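# Put earphones in the chest drawer and close it

## Task

Place the coiled earphones inside the small chest's open drawer, then push that drawer closed, making sure the chest is still standing upright at the end.

## Robot and tools

Robot: two seven-joint arms, left_arm and right_arm, each with a parallel gripper. left_arm sits on the +y side. Calibrated bases in the scene frame: left_arm at (-0.009, +0.290, 0) m, quat_wxyz (+1.000, 0, 0, -0.012); right_arm at (+0.017, -0.393, 0) m, quat_wxyz (+1.000, 0, 0, +0.008). The left gripper's fingers can fold: a part held near the palm may slip or be squeezed too hard, and pressing the fingertips down onto a surface folds them with little resistance, spoiling the next grip. Grip with the outer quarter of its pads. The right gripper's fingers are rigid.

Frame: all positions, orientations and targets use the scene frame. Origin at table-top height, midway between the nominal bases; +x points out over the table, +y toward left_arm, +z up. Image left/right does not match arm names. Gripper axes: fingers point along its +z, open and close along its y. end_effector_position is the point between the closed pads; fingertips extend about 33 mm past it (about 9 mm when fully open).

Row layout (used by execute_actions and move): one list of 18 numbers, each in [-1, 1], covering both arms even if one is idle. Order: left dx, dy, dz, rx, ry, rz, left gripper position, force_limit, speed, then the same nine for right. dx to rz are an offset, not a pose: a displacement along scene axes from that arm's Hand target at the start of the action or move, scaled so 1.0 = 0.6 m or 180 degrees; rx, ry, rz form one rotation vector, turning about the Hand target's position. Six zeros ask the arm to hold (or return to) its Hand target. Gripper numbers are absolute commands, not offsets; resend the previous values to leave a gripper unchanged, since 0 is itself a command.

execute_actions(actions, cameras): actions is a list of actions; each action is up to 15 rows, one per 1/30 s step; a short action repeats its final row. Every row in an action counts from the same start pose, and each new action starts from the current Hand target, so repeating an offset keeps moving. An empty list returns state plus all camera images. cameras: list of names, ["all"], or [].

move(target, speed, blend, blocking, cameras): straight-line path for each gripper. target is one 18-number row or a list of up to 15 rows; every row is an offset from the Hand targets at the move's start, not from the previous row. speed: top speed in m/s, 0.002 to 2 (default 0.25), one number or one per target; rotation capped at twice that in rad/s and 2.5 rad/s. blend: corner rounding radius in m per target, 0 means stop at each. Whole move is capped at 10 s. Paths ignore obstacles and the other arm. Faster moves lag, stray and hit harder. blocking=false returns after about 0.5 s while motion continues. Result adds a move: line, e.g. done, off_target, moving, held, fault, plus limits=paced (pose clipped) or limits=held (steps withheld).

wait(seconds): 0 to 10, holds last commands. stop(): brakes a running move; fingers keep going. zoom_image(camera, region): camera is cam_left_wrist or cam_right_wrist; region [x0, y0, x1, y1] in pixels of the latest image, at most 504 wide and high. clear_fault(arm): left_arm or right_arm, clears a reported torque or force fault. finished_scene(scene): integer, the current scene's number; irreversible.

Gripper: position +1 = fully open (140 mm), about -0.8 = pads touching, -1 = close until blocked. force_limit sets squeeze after a slow close: about 14 N at -1, 40 N at 0, 58 N at +1. speed: about 30 mm/s at -1, 140 at 0, 250 at +1; faster closes grip much harder. Both start at +1. object_status: 0 moving, 1 blocked while opening, 2 blocked while closing (a grip), 3 reached target or pads met. Confirm a grip by status 2. To tighten, raise force_limit and nudge position (-1 to -0.98); to loosen, reopen and close slowly. position_measured is in counts: 3 fully open, 75 about 100 mm, 139 about 60 mm, 200 about 20 mm, 230 pads meet.

Controller: each step the commanded pose is clipped to within 70 mm and 16 degrees of the measured pose. Hand target in results is the last commanded pose after clipping; the gripper may settle short of it, so send the remainder as an offset. To stop pushing on something, command the target back past the gripper.

Results: end_effector_position (m) and end_effector_quat_wxyz per arm in the scene frame, accurate to a few cm; joint positions, joint torques, external joint torques (outside load estimate), flange force along gripper axes (includes held weight, noisy), Tool commands, Joint velocities (may be omitted if all within noise). Images from cam_left_wrist and cam_right_wrist, each 896x504.

Faults: contact torque reaching a joint limit (85 N m for the four big joints, 11 N m for forearm roll and the two wrist joints), external force reaching 85 N, passing a joint's range, or overspeeding stops that arm until clear_fault. If a grip pins the faulted arm, release first. Overheating (from holding loads, stretched arms, pushing against unreachable poses) brakes an arm for 30 to 60 s; heed MOTOR HOT lines.

Avoid: letting the two grippers, housings or cameras touch or squeeze each other; dropping the earphones or releasing them while moving; knocking anything off the table; tipping the chest; slamming the drawer or hitting fixed or heavy things; gripping hard on a part still resting on something; fast swings with a load. Loose objects may occasionally get nudged by outside disturbances.

Each tool is called after "Request:" by a JSON object that holds its "fn" and its "kwargs", one argument or row to a line.

## Session

Request:
{"fn": "execute_actions", "kwargs": {
  "actions": []
}}

Scene clock: 0.00 s.
left_arm: end_effector_position=(+0.2504, +0.4651, +0.1220) position_measured=3 object_status=3 end_effector_quat_wxyz=(+0.355, +0.800, +0.014, +0.484) | right_arm: end_effector_position=(+0.2772, -0.6119, +0.3061) position_measured=3 object_status=3 end_effector_quat_wxyz=(-0.005, +0.972, +0.233, -0.022)
Joint positions: left_arm=[1.207 0.151 0.33 -2.691 -0.982 1.646 0.686] | right_arm=[-0.497 -0.672 -0.15 -2.458 -0.12 1.753 -2.614]
Joint velocities: within noise
Joint torques (N m): no reading
External joint torques (N m): no reading
Flange force (N): no reading
Hand target: left_arm +0.2504, +0.4651, +0.1220; +0.355, +0.800, +0.014, +0.484 | right_arm +0.2772, -0.6119, +0.3061; -0.005, +0.972, +0.233, -0.022
Tool commands: left_gripper/position=+1.0 left_gripper/force_limit=+1.0 left_gripper/speed=+1.0 right_gripper/position=+1.0 right_gripper/force_limit=+1.0 right_gripper/speed=+1.0

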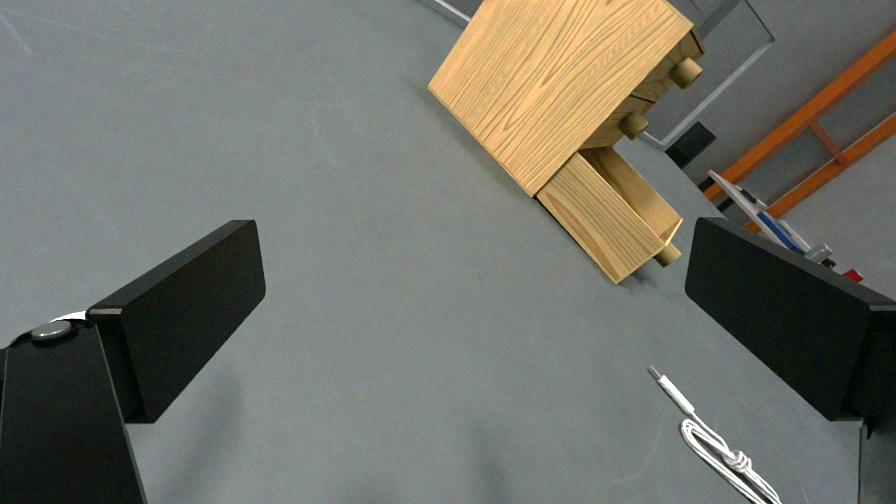

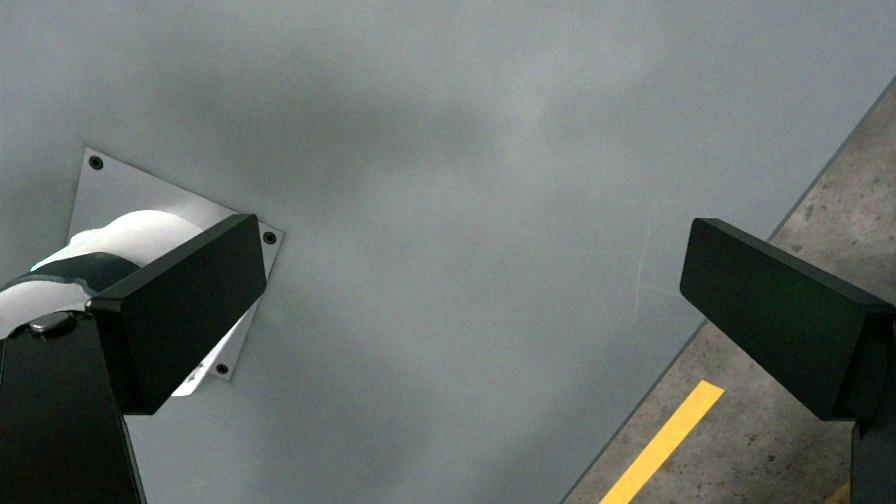

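Request:
{"fn": "move", "kwargs": {
  "target": [
    [0,0.1,0.25,0,0,0,1,1,1,0.1,0.4,0.25,-0.002,-0.007,-0.075,1,1,1],
    [0,0.2,0.4,0,0,0,1,1,1,0.17,0.93,0.28,-0.003,-0.014,-0.15,1,1,1]
  ],
  "blend": [0.08,0],
  "speed": 0.35,
  "cameras": ["all"]
}}

Scene clock: 22.43 s.
left_arm: end_effector_position=(+0.2501, +0.5843, +0.3609) position_measured=3 object_status=3 end_effector_quat_wxyz=(+0.353, +0.801, +0.011, +0.484) | right_arm: end_effector_position=(+0.3804, -0.0555, +0.4744) position_measured=3 object_status=3 end_effector_quat_wxyz=(+0.000, +1.000, +0.002, +0.001)
Joint positions: left_arm=[1.239 -0.124 0.367 -2.28 -0.923 1.278 0.128] | right_arm=[-0.972 -0.683 1.088 -1.519 0.633 1.234 -1.316]
Joint velocities: left_arm=[within noise] | right_arm=[-0.001 0 0 0.001 0.001 -0.001 0.006]
Joint torques (N m): left_arm=[0.04 -23.29 -0.24 21.21 -2.12 -1.27 -0.1] | right_arm=[-0.27 15.54 -18.18 15.79 1.04 2.43 0.32]
External joint torques (N m): left_arm=[0 0.08 0.72 0.19 -0.32 -0.31 -0.18] | right_arm=[-0.34 -0.16 -0.33 -0.55 0.23 -0.23 0.32]
Flange force (N): left_arm=[0.8 -0.5 -1.7] | right_arm=[-1.7 0.9 1.5]
Hand target: left_arm +0.2504, +0.5851, +0.3620; +0.355, +0.800, +0.014, +0.484 | right_arm +0.3792, -0.0539, +0.4741; +0.000, +1.000, -0.001, +0.000
Off the commanded pose: left_arm 0.001 m, 0 deg | right_arm 0.002 m, 0 deg.
move: done

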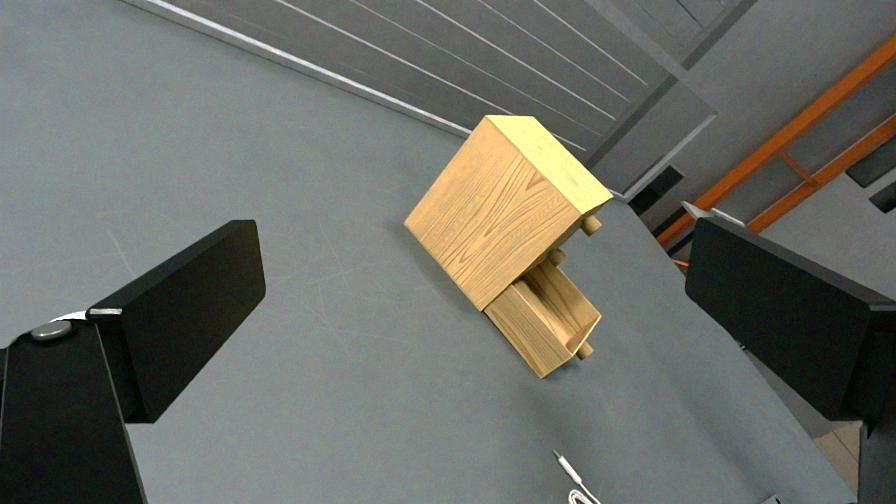

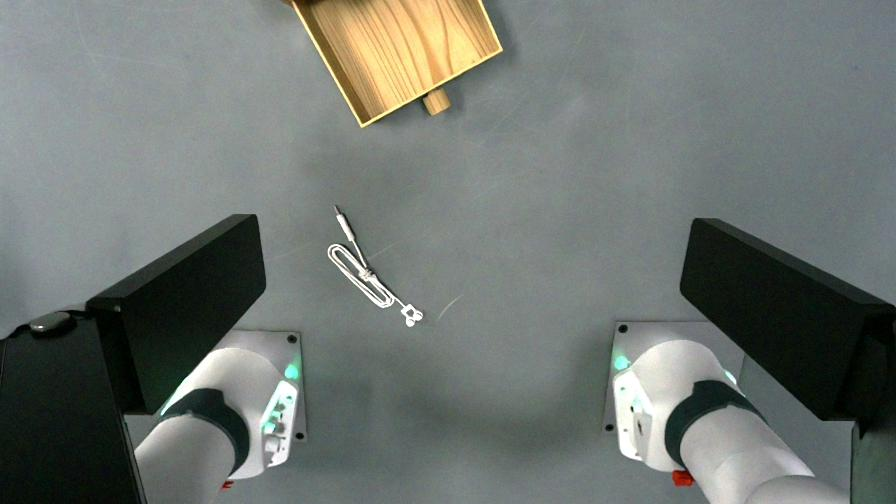

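Request:
{"fn": "zoom_image", "kwargs": {
  "camera": "cam_right_wrist",
  "region": [310, 190, 450, 340]
}}

Request:
{"fn": "zoom_image", "kwargs": {
  "camera": "cam_left_wrist",
  "region": [390, 100, 650, 400]
}}

Scaled by 3.360 from the camera's 896x504 image, which has a finer 1280x720 frame.

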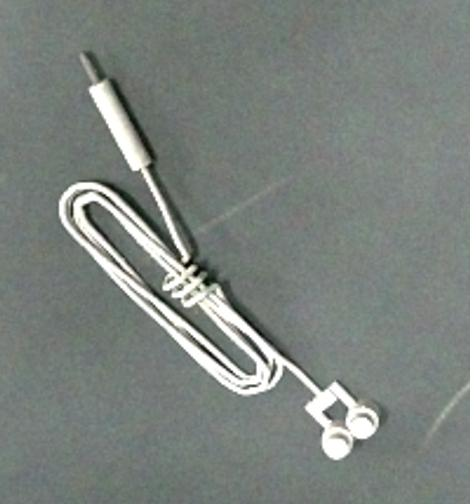

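Scaled by 1.680 from the camera's 896x504 image, which has a finer 1280x720 frame.

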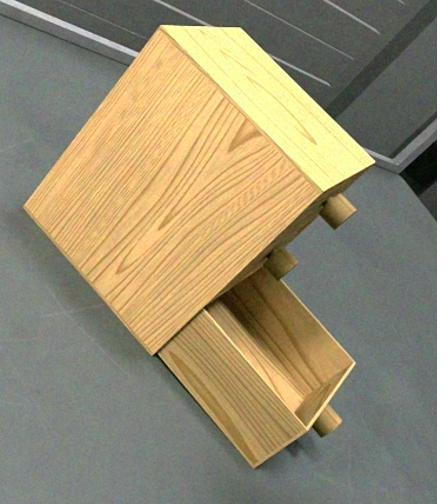

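Request:
{"fn": "move", "kwargs": {
  "target": [
    [0,0,0,0,0,0,1,1,1,-0.2,0.12,-0.15,0,0,-0.4,-0.25,0,0],
    [0,0,0,0,0,0,1,1,1,-0.347,0.2,-0.568,0,0,-0.75,-0.25,0,0]
  ],
  "blend": [0.08,0],
  "speed": 0.3,
  "cameras": ["all"]
}}

Scene clock: 67.00 s.
left_arm: end_effector_position=(+0.2500, +0.5843, +0.3609) position_measured=3 object_status=3 end_effector_quat_wxyz=(+0.353, +0.801, +0.011, +0.483) | right_arm: end_effector_position=(+0.1705, +0.0659, +0.1336) position_measured=160 object_status=3 end_effector_quat_wxyz=(-0.001, -0.386, +0.923, -0.001)
Joint positions: left_arm=[1.239 -0.124 0.368 -2.28 -0.923 1.278 0.128] | right_arm=[-0.562 -1.77 1.218 -2.262 1.5 1.171 1.133]
Joint velocities: left_arm=[within noise] | right_arm=[0.002 0 0 0 0 0 0.007]
Joint torques (N m): left_arm=[-0.05 -23.31 -0.24 21.22 -2.13 -1.27 -0.15] | right_arm=[0.84 26.19 -28.47 -2.12 0.71 2.61 0.27]
External joint torques (N m): left_arm=[-0.1 0.26 0.71 0.1 -0.32 -0.31 -0.23] | right_arm=[0.88 0.16 -0.38 -1.06 -0.01 0.16 0.27]
Flange force (N): left_arm=[0.8 -0.8 -1.7] | right_arm=[5.3 -0.2 1.2]
Hand target: left_arm +0.2504, +0.5851, +0.3620; +0.355, +0.800, +0.014, +0.484 | right_arm +0.1710, +0.0661, +0.1333; +0.000, -0.382, +0.924, +0.000
Off the commanded pose: left_arm 0.001 m, 0 deg | right_arm 0.001 m, 0 deg.
joint sent to its limit (right arm) — joint 2 (shoulder), lower limit. The joint targets still meet the commanded pose.
move: done

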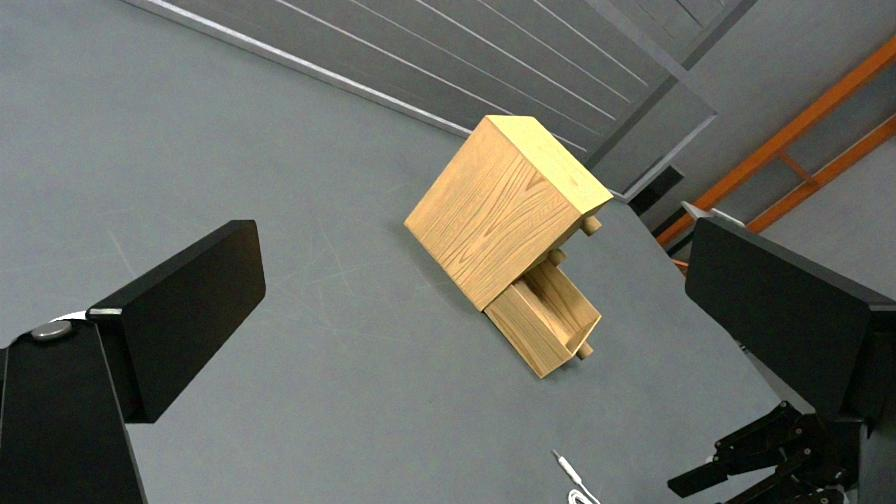

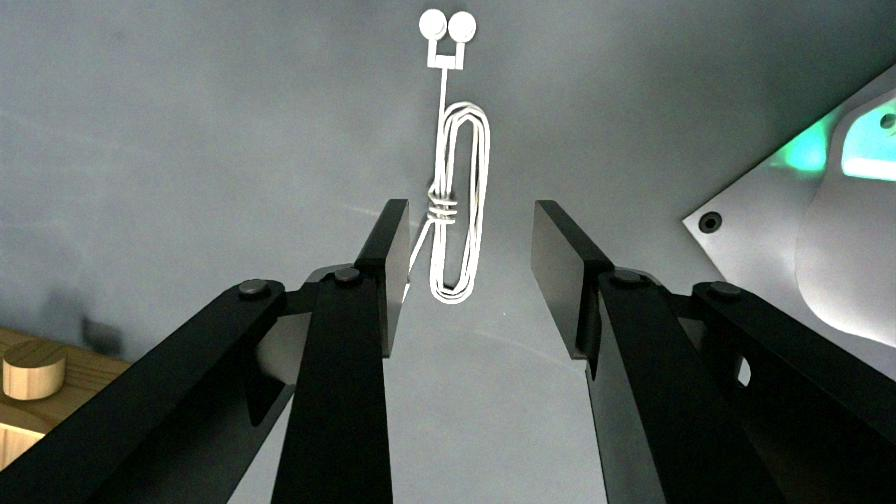

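Request:
{"fn": "move", "kwargs": {
  "target": [
    [0,0,0,0,0,0,1,1,1,0,0,-0.14,0,0,0,-0.3,0,0],
    [0,0,0,0,0,0,1,1,1,0.0005,0.0005,-0.161,0,0,0,-0.3,0,0]
  ],
  "blend": [0.005,0],
  "speed": [0.12,0.02],
  "cameras": ["cam_right_wrist"]
}}

Scene clock: 77.13 s.
left_arm: end_effector_position=(+0.2500, +0.5843, +0.3609) position_measured=3 object_status=3 end_effector_quat_wxyz=(+0.353, +0.801, +0.011, +0.483) | right_arm: end_effector_position=(+0.1710, +0.0652, +0.0369) position_measured=167 object_status=3 end_effector_quat_wxyz=(-0.002, -0.385, +0.923, -0.002)
Joint positions: left_arm=[1.239 -0.124 0.368 -2.28 -0.923 1.278 0.128] | right_arm=[-0.467 -1.77 1.461 -2.324 1.639 1.352 1.165]
Joint velocities: left_arm=[within noise] | right_arm=[0.001 0.001 -0.002 0 0.003 0.004 0.003]
Joint torques (N m): left_arm=[-0.06 -23.29 -0.29 21.21 -2.13 -1.27 -0.15] | right_arm=[0.87 23.41 -29.47 -4.06 1.03 2.66 0.18]
External joint torques (N m): left_arm=[-0.04 0.17 0.73 0.13 -0.32 -0.31 -0.23] | right_arm=[0.93 0.04 -0.46 -0.95 0.28 0.21 0.18]
Flange force (N): left_arm=[0.8 -0.6 -1.7] | right_arm=[5.5 -0.2 0.6]
Hand target: left_arm +0.2504, +0.5851, +0.3620; +0.355, +0.800, +0.014, +0.484 | right_arm +0.1713, +0.0664, +0.0367; +0.000, -0.382, +0.924, +0.000
Off the commanded pose: left_arm 0.001 m, 0 deg | right_arm 0.001 m, 0 deg.
joint sent to its limit (right arm) — joint 2 (shoulder), lower limit. The joint targets still meet the commanded pose.
move: done
Images, in order (width x height): cam_right_wrist 896x504.

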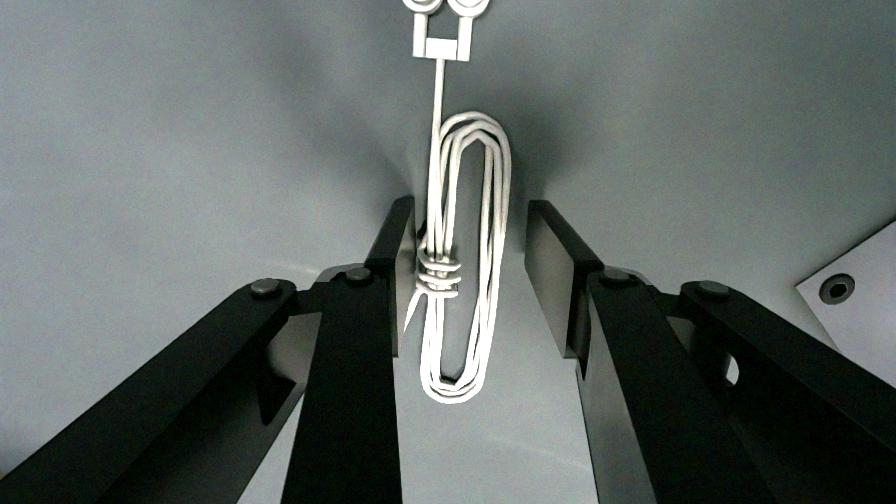

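Request:
{"fn": "move", "kwargs": {
  "target": [0,0,0,0,0,0,1,1,1,0,0,0,0,0,0,-1,-0.4,-1],
  "cameras": ["cam_right_wrist"]
}}

Request:
{"fn": "wait", "kwargs": {
  "seconds": 0.5
}}

Scene clock: 81.43 s.
left_arm: end_effector_position=(+0.2500, +0.5843, +0.3609) position_measured=3 object_status=3 end_effector_quat_wxyz=(+0.353, +0.801, +0.011, +0.483) | right_arm: end_effector_position=(+0.1712, +0.0653, +0.0369) position_measured=224 object_status=0 end_effector_quat_wxyz=(-0.001, -0.385, +0.923, -0.002)
Joint positions: left_arm=[1.239 -0.124 0.368 -2.28 -0.923 1.278 0.128] | right_arm=[-0.467 -1.77 1.461 -2.324 1.639 1.353 1.166]
Joint torques (N m): left_arm=[-0.07 -23.32 -0.29 21.24 -2.12 -1.26 -0.15] | right_arm=[0.82 23.34 -29.48 -4.05 0.98 2.58 0.25]
External joint torques (N m): left_arm=[-0.11 0.11 0.66 0.18 -0.32 -0.31 -0.23] | right_arm=[0.75 0.01 -0.53 -1.02 0.22 0.13 0.25]
Flange force (N): left_arm=[1.0 -0.5 -1.6] | right_arm=[5.2 -0.2 0.2]
Hand target: left_arm +0.2504, +0.5851, +0.3620; +0.355, +0.800, +0.014, +0.484 | right_arm +0.1713, +0.0664, +0.0367; +0.000, -0.382, +0.924, +0.000
Off the commanded pose: left_arm 0.001 m, 0 deg | right_arm 0.001 m, 0 deg.
move: done
Images, in order (width x height): cam_right_wrist 896x504.

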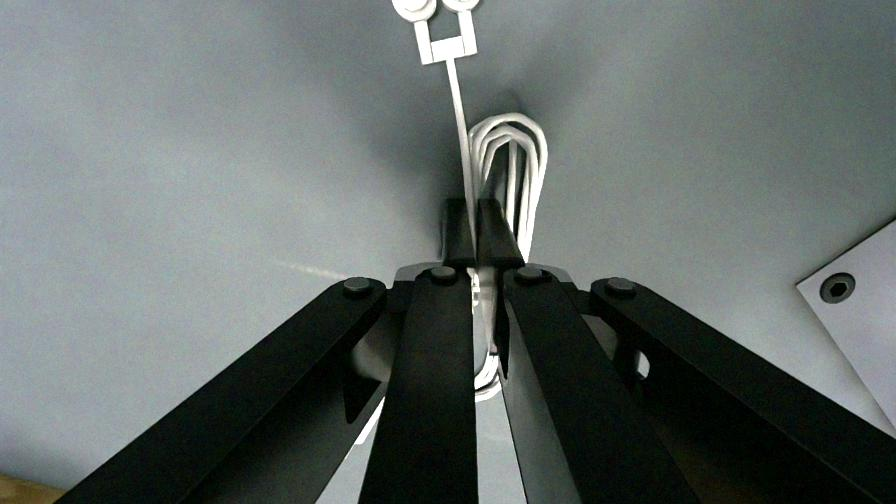

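Scene clock: 81.93 s.
left_arm: end_effector_position=(+0.2500, +0.5843, +0.3609) position_measured=3 object_status=3 end_effector_quat_wxyz=(+0.353, +0.801, +0.011, +0.483) | right_arm: end_effector_position=(+0.1712, +0.0653, +0.0369) position_measured=224 object_status=2 end_effector_quat_wxyz=(-0.001, -0.385, +0.923, -0.002)
Joint positions: left_arm=[1.239 -0.124 0.368 -2.28 -0.923 1.278 0.128] | right_arm=[-0.467 -1.77 1.461 -2.324 1.639 1.353 1.166]
Joint torques (N m): left_arm=[-0.06 -23.3 -0.29 21.23 -2.15 -1.27 -0.11] | right_arm=[0.82 23.4 -29.46 -3.99 0.99 2.57 0.24]
External joint torques (N m): left_arm=[-0.04 0.07 0.73 0.21 -0.35 -0.31 -0.19] | right_arm=[0.89 0.04 -0.47 -0.85 0.24 0.12 0.24]
Flange force (N): left_arm=[0.9 -0.5 -1.7] | right_arm=[5.1 0.1 0.3]
Hand target: left_arm +0.2504, +0.5851, +0.3620; +0.355, +0.800, +0.014, +0.484 | right_arm +0.1713, +0.0664, +0.0367; +0.000, -0.382, +0.924, +0.000
Tool commands: left_gripper/position=+1.0 left_gripper/force_limit=+1.0 left_gripper/speed=+1.0 right_gripper/position=-1.0 right_gripper/force_limit=-0.4 right_gripper/speed=-1.0
Off the commanded pose: left_arm 0.001 m, 0 deg | right_arm 0.001 m, 0 deg.
wait: 0.50 s; at rest by 0.17 s

Request:
{"fn": "move", "kwargs": {
  "target": [0,0,0,0,0,0,1,1,1,0,0,0.12,0,0,0,-1,-0.4,-1],
  "speed": 0.08,
  "cameras": ["cam_right_wrist"]
}}

Scene clock: 87.50 s.
left_arm: end_effector_position=(+0.2500, +0.5843, +0.3609) position_measured=3 object_status=3 end_effector_quat_wxyz=(+0.353, +0.801, +0.011, +0.483) | right_arm: end_effector_position=(+0.1719, +0.0674, +0.1083) position_measured=224 object_status=2 end_effector_quat_wxyz=(+0.002, -0.379, +0.925, +0.001)
Joint positions: left_arm=[1.239 -0.124 0.368 -2.28 -0.923 1.278 0.128] | right_arm=[-0.512 -1.712 1.304 -2.287 1.504 1.281 1.16]
Joint velocities: left_arm=[within noise] | right_arm=[0 0 0 0 -0.003 -0.005 -0.002]
Joint torques (N m): left_arm=[-0.08 -23.27 -0.25 21.22 -2.13 -1.27 -0.16] | right_arm=[-0.28 25.61 -30.16 -0.47 0.53 2.3 -0.3]
External joint torques (N m): left_arm=[-0.13 0.22 0.7 0.15 -0.33 -0.31 -0.24] | right_arm=[-0.35 0.85 -1.26 -0.19 -0.23 -0.17 -0.3]
Flange force (N): left_arm=[1.0 -0.8 -1.7] | right_arm=[-0.6 -1.3 -4.3]
Hand target: left_arm +0.2504, +0.5851, +0.3620; +0.355, +0.800, +0.014, +0.484 | right_arm +0.1713, +0.0664, +0.1087; +0.000, -0.382, +0.924, +0.000
Off the commanded pose: left_arm 0.001 m, 0 deg | right_arm 0.001 m, 0 deg.
move: done
Images, in order (width x height): cam_right_wrist 896x504.

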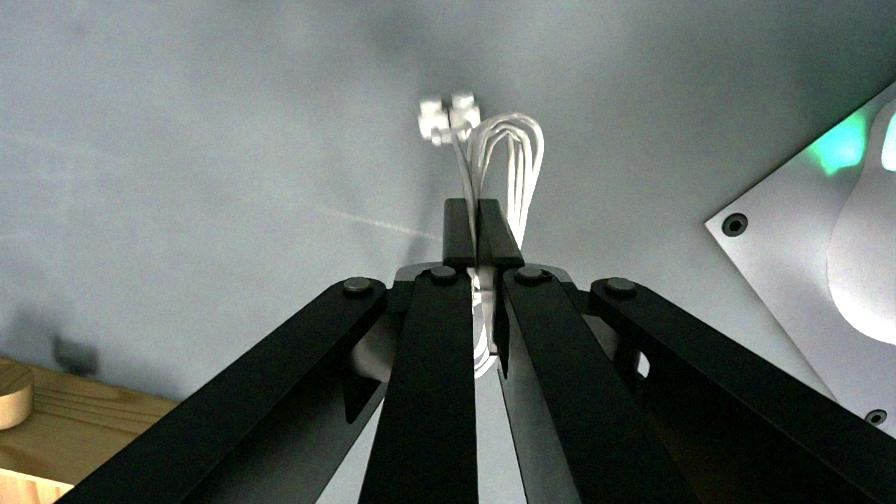

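Request:
{"fn": "move", "kwargs": {
  "target": [
    [0,0,0,0,0,0,1,1,1,0.1,-0.03,0.2355,-0.001,-0.02,0.08,-1,-0.4,-1],
    [0,0,0,0,0,0,1,1,1,0.503,-0.141,0.2355,-0.0046,-0.0871,0.3317,-1,-0.4,-1]
  ],
  "blend": [0.05,0],
  "speed": 0.2,
  "cameras": ["all"]
}}

Scene clock: 105.17 s.
left_arm: end_effector_position=(+0.2500, +0.5843, +0.3609) position_measured=3 object_status=3 end_effector_quat_wxyz=(+0.353, +0.801, +0.011, +0.483) | right_arm: end_effector_position=(+0.4728, -0.0194, +0.2498) position_measured=224 object_status=2 end_effector_quat_wxyz=(-0.116, +0.784, -0.607, +0.057)
Joint positions: left_arm=[1.239 -0.124 0.368 -2.28 -0.923 1.278 0.128] | right_arm=[-1.06 -1.288 1.224 -2.084 1.28 1.647 -0.315]
Joint velocities: left_arm=[within noise] | right_arm=[0 -0.001 -0.002 0 0 -0.001 -0.005]
Joint torques (N m): left_arm=[-0.07 -23.26 -0.28 21.26 -2.12 -1.26 -0.12] | right_arm=[0.85 25.44 -30.24 8.1 1.03 3.24 -0.38]
External joint torques (N m): left_arm=[-0.09 0.23 0.69 0.17 -0.31 -0.3 -0.2] | right_arm=[0.74 1.02 -0.77 -0.87 -0.02 0.15 -0.36]
Flange force (N): left_arm=[0.9 -0.9 -1.7] | right_arm=[2.4 4.6 -1.5]
Hand target: left_arm +0.2504, +0.5851, +0.3620; +0.355, +0.800, +0.014, +0.484 | right_arm +0.4731, -0.0182, +0.2500; -0.118, +0.786, -0.604, +0.057
Off the commanded pose: left_arm 0.001 m, 0 deg | right_arm 0.001 m, 1 deg.
move: done

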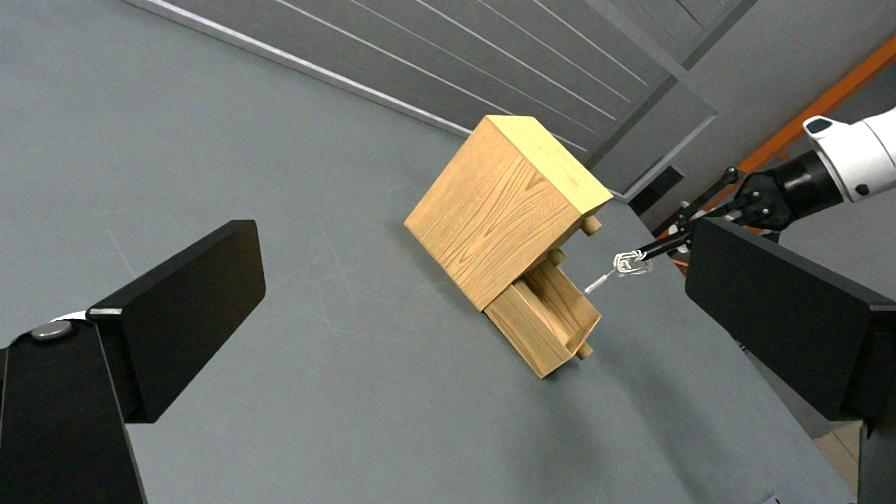

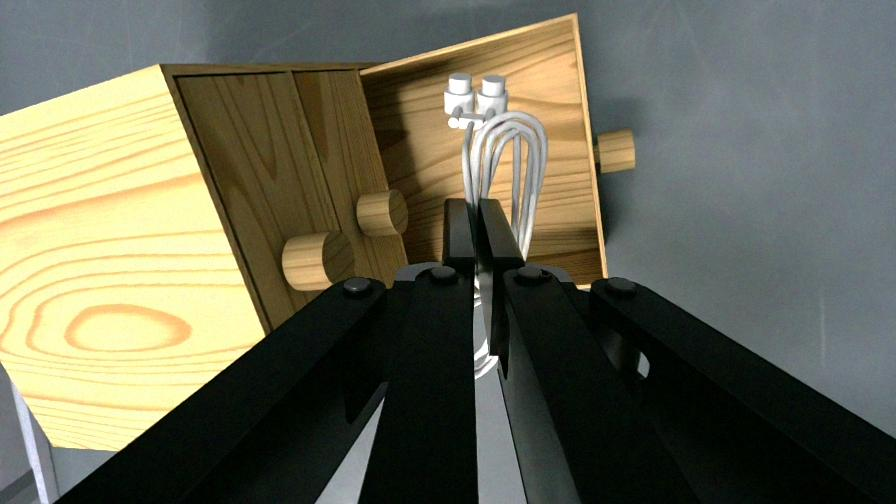

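Request:
{"fn": "move", "kwargs": {
  "target": [0,0,0,0,0,0,1,1,1,0,0,-0.233,0,0,0,-1,-0.4,-1],
  "speed": 0.12,
  "cameras": ["all"]
}}

Scene clock: 123.33 s.
left_arm: end_effector_position=(+0.2500, +0.5843, +0.3609) position_measured=3 object_status=3 end_effector_quat_wxyz=(+0.353, +0.801, +0.011, +0.483) | right_arm: end_effector_position=(+0.4718, -0.0182, +0.1102) position_measured=224 object_status=2 end_effector_quat_wxyz=(-0.116, +0.785, -0.606, +0.055)
Joint positions: left_arm=[1.239 -0.124 0.368 -2.28 -0.923 1.278 0.128] | right_arm=[-1.034 -1.399 1.477 -2.216 1.518 1.817 -0.373]
Joint velocities: left_arm=[within noise] | right_arm=[0 0 0 0 0.001 0.004 -0.005]
Joint torques (N m): left_arm=[-0.05 -23.27 -0.26 21.2 -2.13 -1.26 -0.15] | right_arm=[-0.05 24.19 -31.63 3.93 1.35 3.28 -0.46]
External joint torques (N m): left_arm=[-0.11 0.2 0.68 0.12 -0.33 -0.31 -0.23] | right_arm=[-0.02 -0.36 -0.74 -1.01 0.33 0.21 -0.44]
Flange force (N): left_arm=[0.9 -0.7 -1.5] | right_arm=[2.6 3.3 -0.8]
Hand target: left_arm +0.2504, +0.5851, +0.3620; +0.355, +0.800, +0.014, +0.484 | right_arm +0.4731, -0.0182, +0.1102; -0.118, +0.786, -0.604, +0.057
Off the commanded pose: left_arm 0.001 m, 0 deg | right_arm 0.001 m, 0 deg.
move: done

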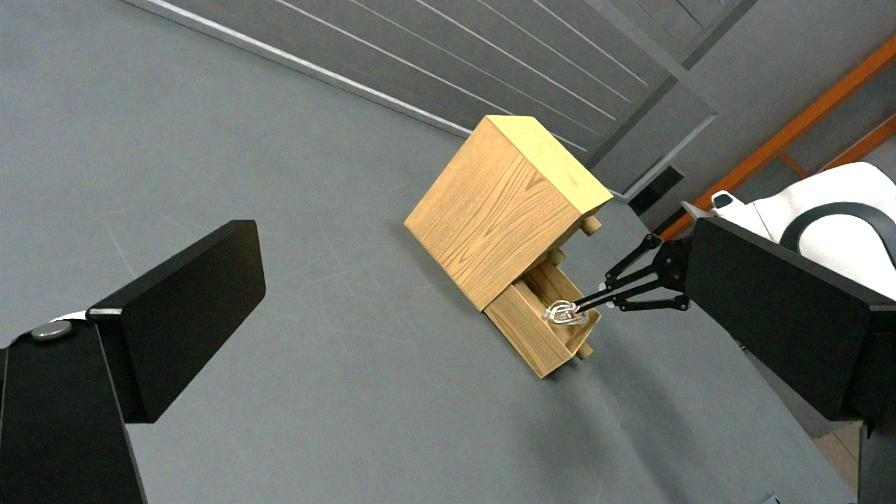

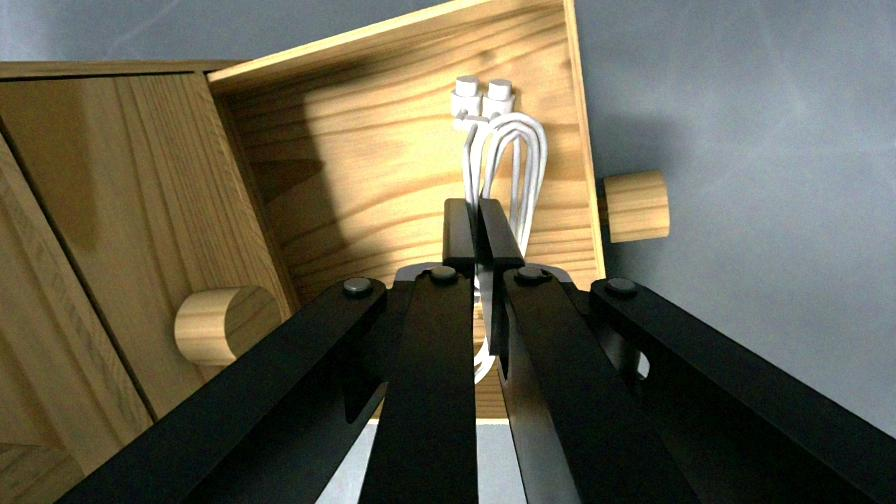

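Request:
{"fn": "zoom_image", "kwargs": {
  "camera": "cam_left_wrist",
  "region": [480, 230, 660, 390]
}}

Scaled by 2.800 from the camera's 896x504 image, which has a finer 1280x720 frame.

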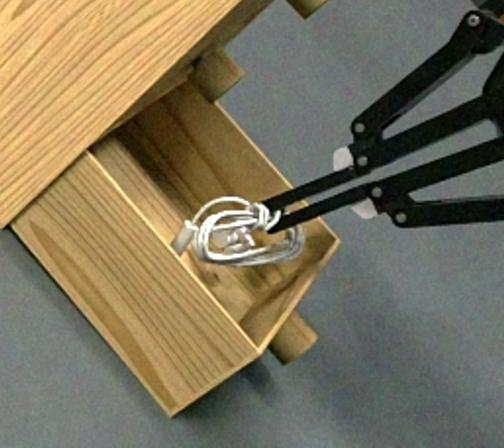

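Request:
{"fn": "move", "kwargs": {
  "target": [
    [0,0,0,0,0,0,1,1,1,0.029,-0.0135,0,0,0,0,-1,-0.4,-1],
    [0,0,0,0,0,0,1,1,1,0.029,-0.0135,-0.065,0,0,0,-1,-0.4,-1]
  ],
  "speed": 0.07,
  "blend": [0.005,0],
  "cameras": ["all"]
}}

Request:
{"fn": "zoom_image", "kwargs": {
  "camera": "cam_left_wrist",
  "region": [480, 230, 660, 390]
}}

Scene clock: 133.57 s.
left_arm: end_effector_position=(+0.2500, +0.5843, +0.3609) position_measured=3 object_status=3 end_effector_quat_wxyz=(+0.353, +0.801, +0.011, +0.483) | right_arm: end_effector_position=(+0.4890, -0.0259, +0.0712) position_measured=224 object_status=2 end_effector_quat_wxyz=(-0.116, +0.785, -0.606, +0.055)
Joint positions: left_arm=[1.239 -0.124 0.368 -2.28 -0.923 1.278 0.128] | right_arm=[-1.092 -1.421 1.56 -2.2 1.594 1.861 -0.414]
Joint velocities: left_arm=[within noise] | right_arm=[-0.001 0 0 0 0.004 0.004 -0.006]
Joint torques (N m): left_arm=[-0.08 -23.28 -0.23 21.24 -2.12 -1.27 -0.13] | right_arm=[-0.28 24.92 -32.02 2.82 1.29 3.25 -0.41]
External joint torques (N m): left_arm=[-0.1 0.17 0.76 0.16 -0.32 -0.31 -0.21] | right_arm=[-0.26 -0.56 -0.75 -0.85 0.27 0.2 -0.38]
Flange force (N): left_arm=[0.8 -0.7 -1.7] | right_arm=[2.2 2.0 -0.7]
Hand target: left_arm +0.2504, +0.5851, +0.3620; +0.355, +0.800, +0.014, +0.484 | right_arm +0.4905, -0.0263, +0.0712; -0.118, +0.786, -0.604, +0.057
Off the commanded pose: left_arm 0.001 m, 0 deg | right_arm 0.002 m, 0 deg.
move: done

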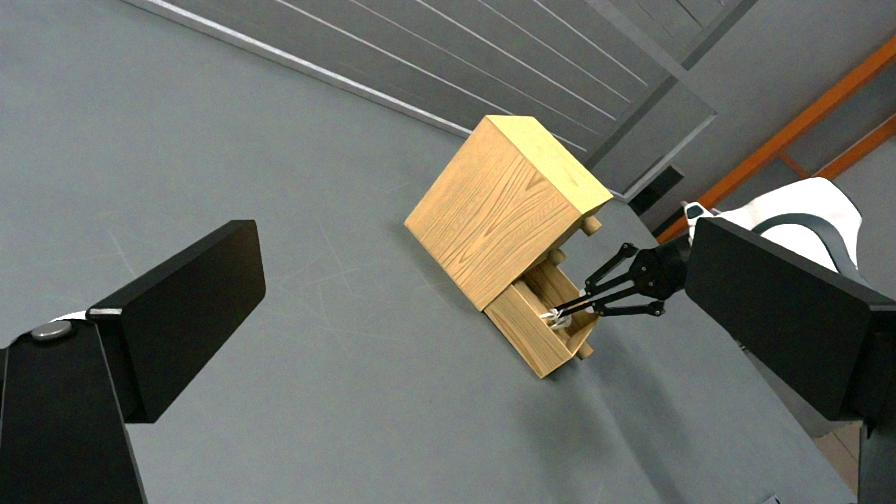

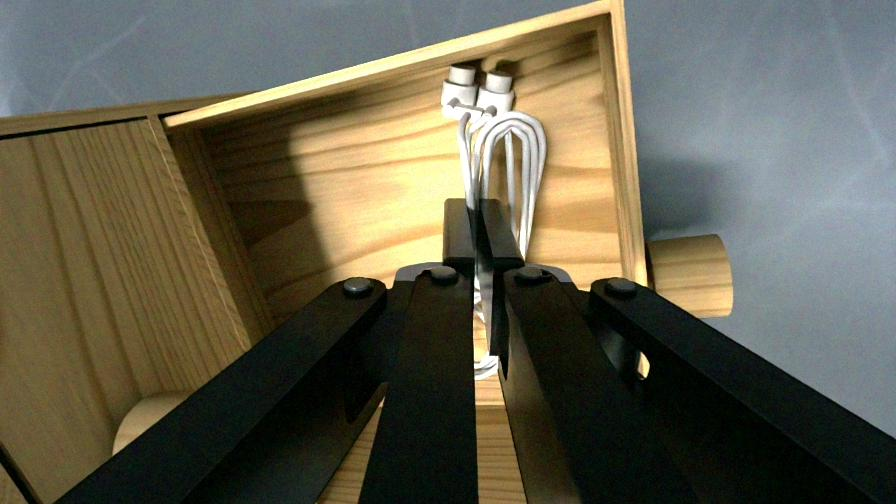

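Scaled by 2.800 from the camera's 896x504 image, which has a finer 1280x720 frame.

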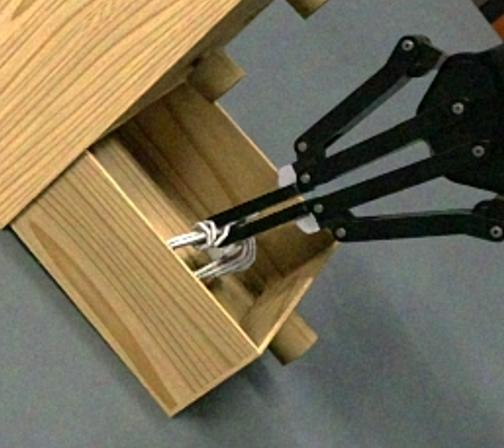

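Request:
{"fn": "move", "kwargs": {
  "target": [
    [0,0,0,0,0,0,1,1,1,0.0,0,-0.027,0,0,0,-1,-0.4,-1],
    [0,0,0,0,0,0,1,1,1,0,0,-0.027,0,0,0,-0.55,-0.4,-1]
  ],
  "speed": 0.05,
  "cameras": ["all"]
}}

Request:
{"fn": "zoom_image", "kwargs": {
  "camera": "cam_left_wrist",
  "region": [480, 230, 660, 390]
}}

Scene clock: 139.47 s.
left_arm: end_effector_position=(+0.2500, +0.5843, +0.3609) position_measured=3 object_status=3 end_effector_quat_wxyz=(+0.353, +0.801, +0.011, +0.483) | right_arm: end_effector_position=(+0.4893, -0.0259, +0.0551) position_measured=199 object_status=0 end_effector_quat_wxyz=(-0.116, +0.785, -0.605, +0.056)
Joint positions: left_arm=[1.239 -0.124 0.368 -2.28 -0.923 1.278 0.128] | right_arm=[-1.095 -1.432 1.593 -2.201 1.624 1.882 -0.421]
Joint torques (N m): left_arm=[-0.04 -23.32 -0.28 21.22 -2.13 -1.27 -0.14] | right_arm=[-0.25 25.45 -32 2.17 1.2 3.14 -0.35]
External joint torques (N m): left_arm=[-0.04 0.08 0.73 0.16 -0.33 -0.31 -0.22] | right_arm=[-0.23 -0.17 -0.63 -0.96 0.2 0.07 -0.32]
Flange force (N): left_arm=[0.9 -0.4 -1.6] | right_arm=[2.3 2.2 -1.3]
Hand target: left_arm +0.2504, +0.5851, +0.3620; +0.355, +0.800, +0.014, +0.484 | right_arm +0.4905, -0.0263, +0.0550; -0.118, +0.786, -0.604, +0.057
Off the commanded pose: left_arm 0.001 m, 0 deg | right_arm 0.001 m, 0 deg.
move: done

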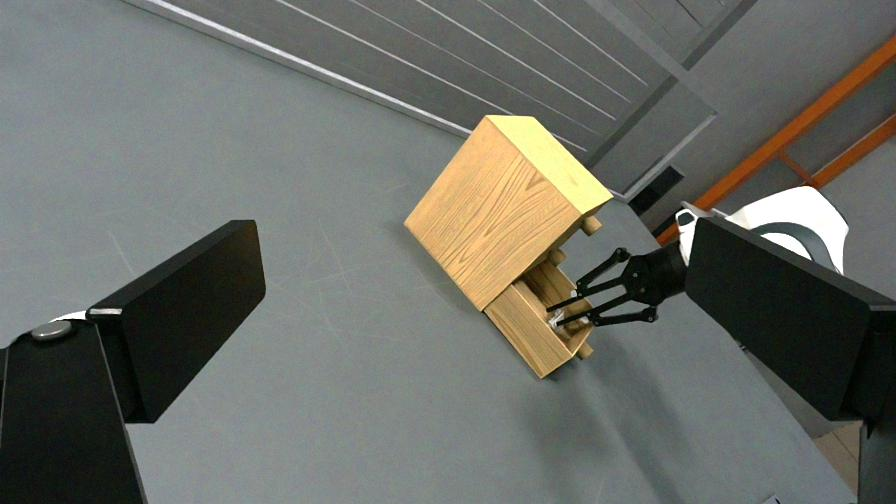

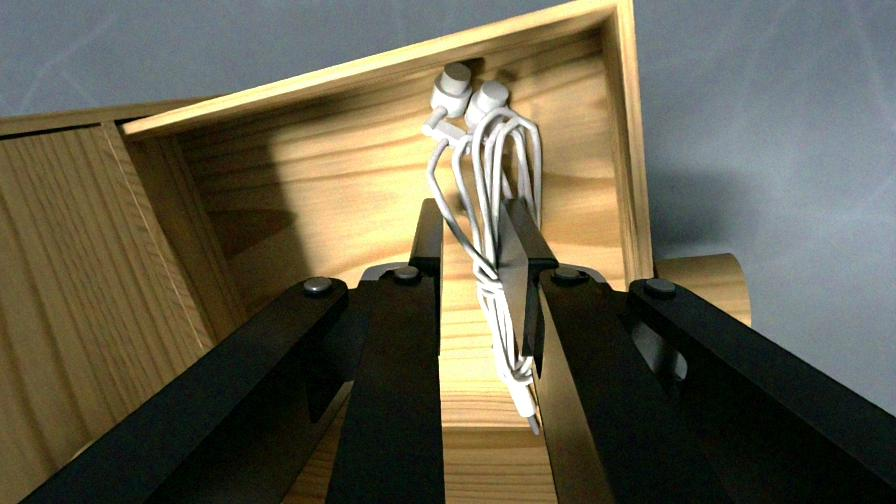

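Scaled by 2.800 from the camera's 896x504 image, which has a finer 1280x720 frame.

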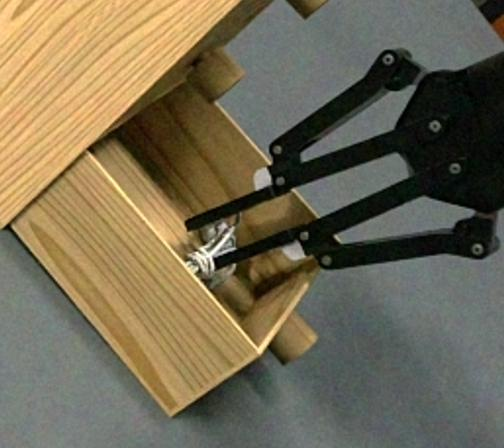

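Request:
{"fn": "move", "kwargs": {
  "target": [
    [0,0,0,0,0,0,1,1,1,0,0,0.28,0,0,0,-0.55,-0.4,-1],
    [0,0,0,0,0,0,1,1,1,-0.204,-0.0553,0.25,0.1003,0.0512,-0.418,-1,-0.9,-0.8]
  ],
  "speed": 0.2,
  "blend": [0.02,0],
  "cameras": ["all"]
}}

Request:
{"fn": "zoom_image", "kwargs": {
  "camera": "cam_left_wrist",
  "region": [480, 230, 660, 390]
}}

Scene clock: 157.70 s.
left_arm: end_effector_position=(+0.2500, +0.5843, +0.3609) position_measured=3 object_status=3 end_effector_quat_wxyz=(+0.353, +0.801, +0.011, +0.483) | right_arm: end_effector_position=(+0.3685, -0.0603, +0.2049) position_measured=231 object_status=3 end_effector_quat_wxyz=(+0.127, -0.235, +0.963, +0.029)
Joint positions: left_arm=[1.239 -0.124 0.368 -2.28 -0.923 1.278 0.128] | right_arm=[-0.774 -1.566 1.147 -2.456 1.374 1.532 0.996]
Joint torques (N m): left_arm=[0.02 -23.26 -0.23 21.24 -2.14 -1.27 -0.16] | right_arm=[0.91 20.23 -27.23 4.89 1.08 2.92 0.3]
External joint torques (N m): left_arm=[0.06 0.18 0.8 0.16 -0.33 -0.31 -0.24] | right_arm=[0.89 0.17 -0.97 -1.23 -0.02 -0.03 0.31]
Flange force (N): left_arm=[0.8 -0.6 -1.9] | right_arm=[6.4 0.3 -1.8]
Hand target: left_arm +0.2504, +0.5851, +0.3620; +0.355, +0.800, +0.014, +0.484 | right_arm +0.3681, -0.0595, +0.2050; +0.127, -0.232, +0.964, +0.031
Off the commanded pose: left_arm 0.001 m, 0 deg | right_arm 0.001 m, 0 deg.
move: done

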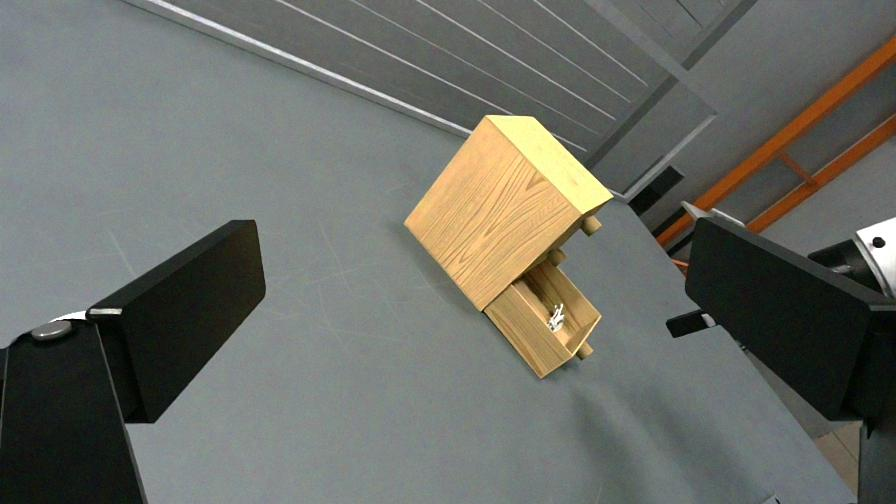

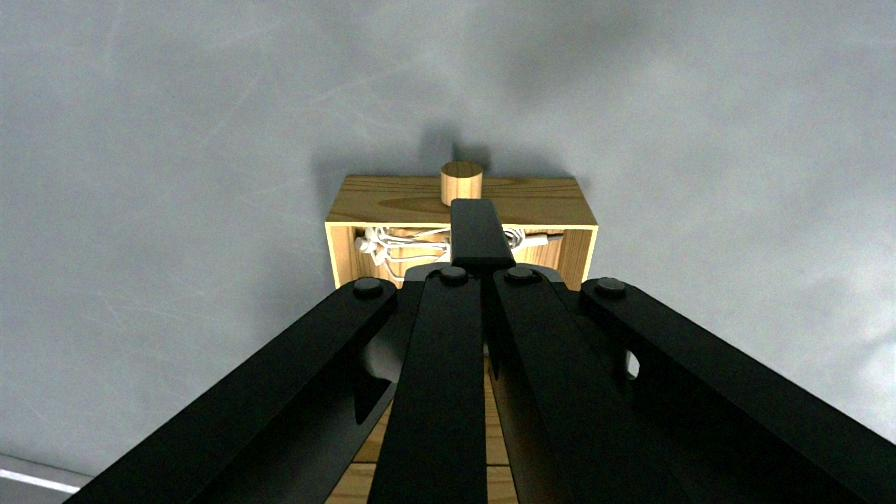

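Scaled by 2.800 from the camera's 896x504 image, which has a finer 1280x720 frame.

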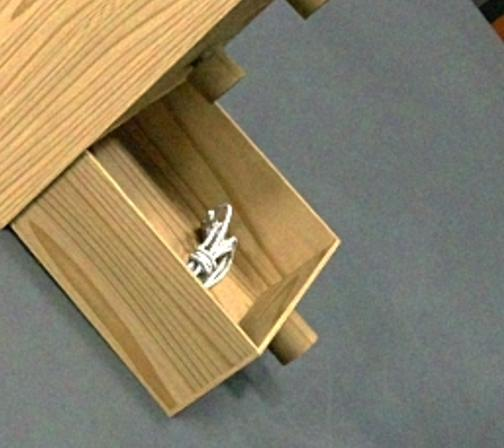

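Request:
{"fn": "move", "kwargs": {
  "target": [
    [0,0,0,0,0,0,1,1,1,0,0,-0.247,0,0,0,-1,-0.9,-0.8],
    [0,0,0,0,0,0,1,1,1,0.209,0.1042,-0.247,0,0,0,-1,-0.9,-0.8]
  ],
  "speed": [0.15,0.07],
  "cameras": ["all"]
}}

Request:
{"fn": "zoom_image", "kwargs": {
  "camera": "cam_left_wrist",
  "region": [480, 230, 660, 390]
}}

Scene clock: 164.93 s.
left_arm: end_effector_position=(+0.2500, +0.5843, +0.3609) position_measured=3 object_status=3 end_effector_quat_wxyz=(+0.353, +0.801, +0.011, +0.483) | right_arm: end_effector_position=(+0.4919, +0.0009, +0.0551) position_measured=231 object_status=3 end_effector_quat_wxyz=(+0.124, -0.236, +0.963, +0.028)
Joint positions: left_arm=[1.239 -0.124 0.368 -2.28 -0.923 1.278 0.128] | right_arm=[-1.114 -1.664 1.508 -2.135 1.749 1.686 1.003]
Joint velocities: left_arm=[within noise] | right_arm=[0 -0.001 -0.001 0.002 -0.001 -0.001 0.007]
Joint torques (N m): left_arm=[-0.08 -23.28 -0.27 21.2 -2.13 -1.28 -0.12] | right_arm=[-0.8 28.12 -33.4 -0.93 1.4 3.2 0.09]
External joint torques (N m): left_arm=[-0.03 0.01 0.77 0.22 -0.34 -0.32 -0.2] | right_arm=[-0.92 0.51 -1.43 0.8 0.33 0.24 0.1]
Flange force (N): left_arm=[0.9 -0.3 -1.7] | right_arm=[-6.2 -0.2 -1.1]
Hand target: left_arm +0.2504, +0.5851, +0.3620; +0.355, +0.800, +0.014, +0.484 | right_arm +0.4935, +0.0030, +0.0568; +0.127, -0.232, +0.964, +0.031
Off the commanded pose: left_arm 0.001 m, 0 deg | right_arm 0.003 m, 1 deg.
move: done

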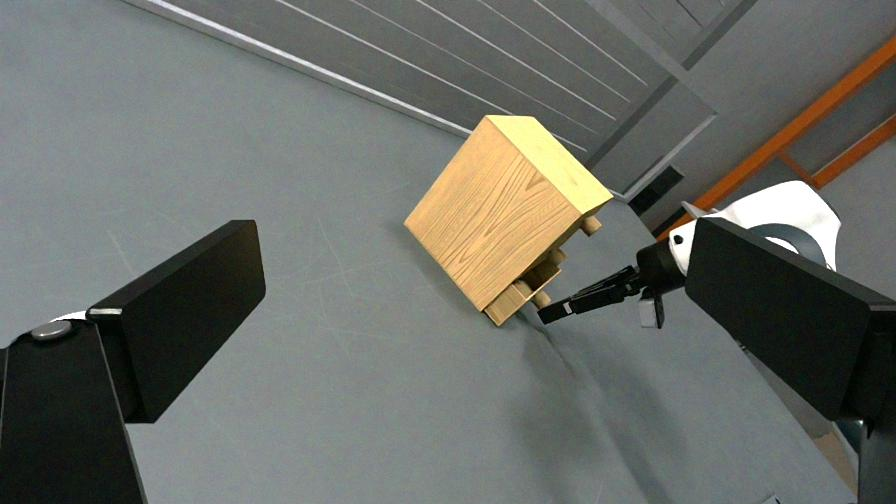

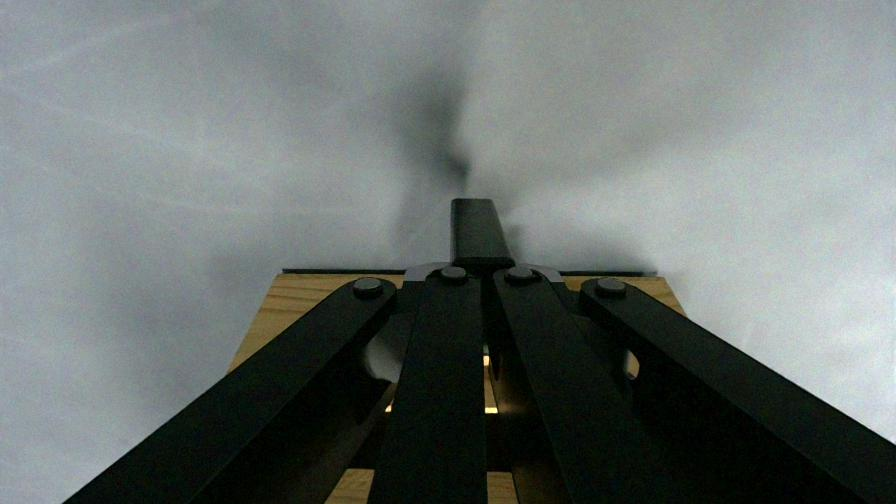

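Scaled by 2.800 from the camera's 896x504 image, which has a finer 1280x720 frame.

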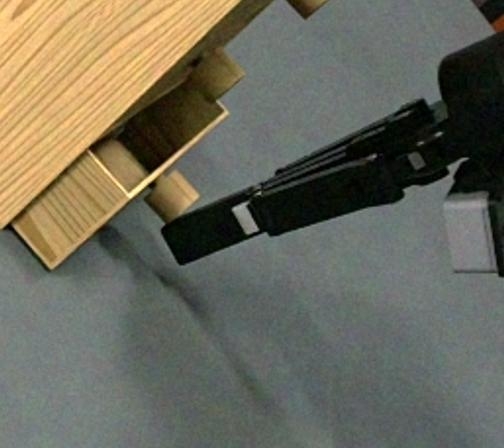

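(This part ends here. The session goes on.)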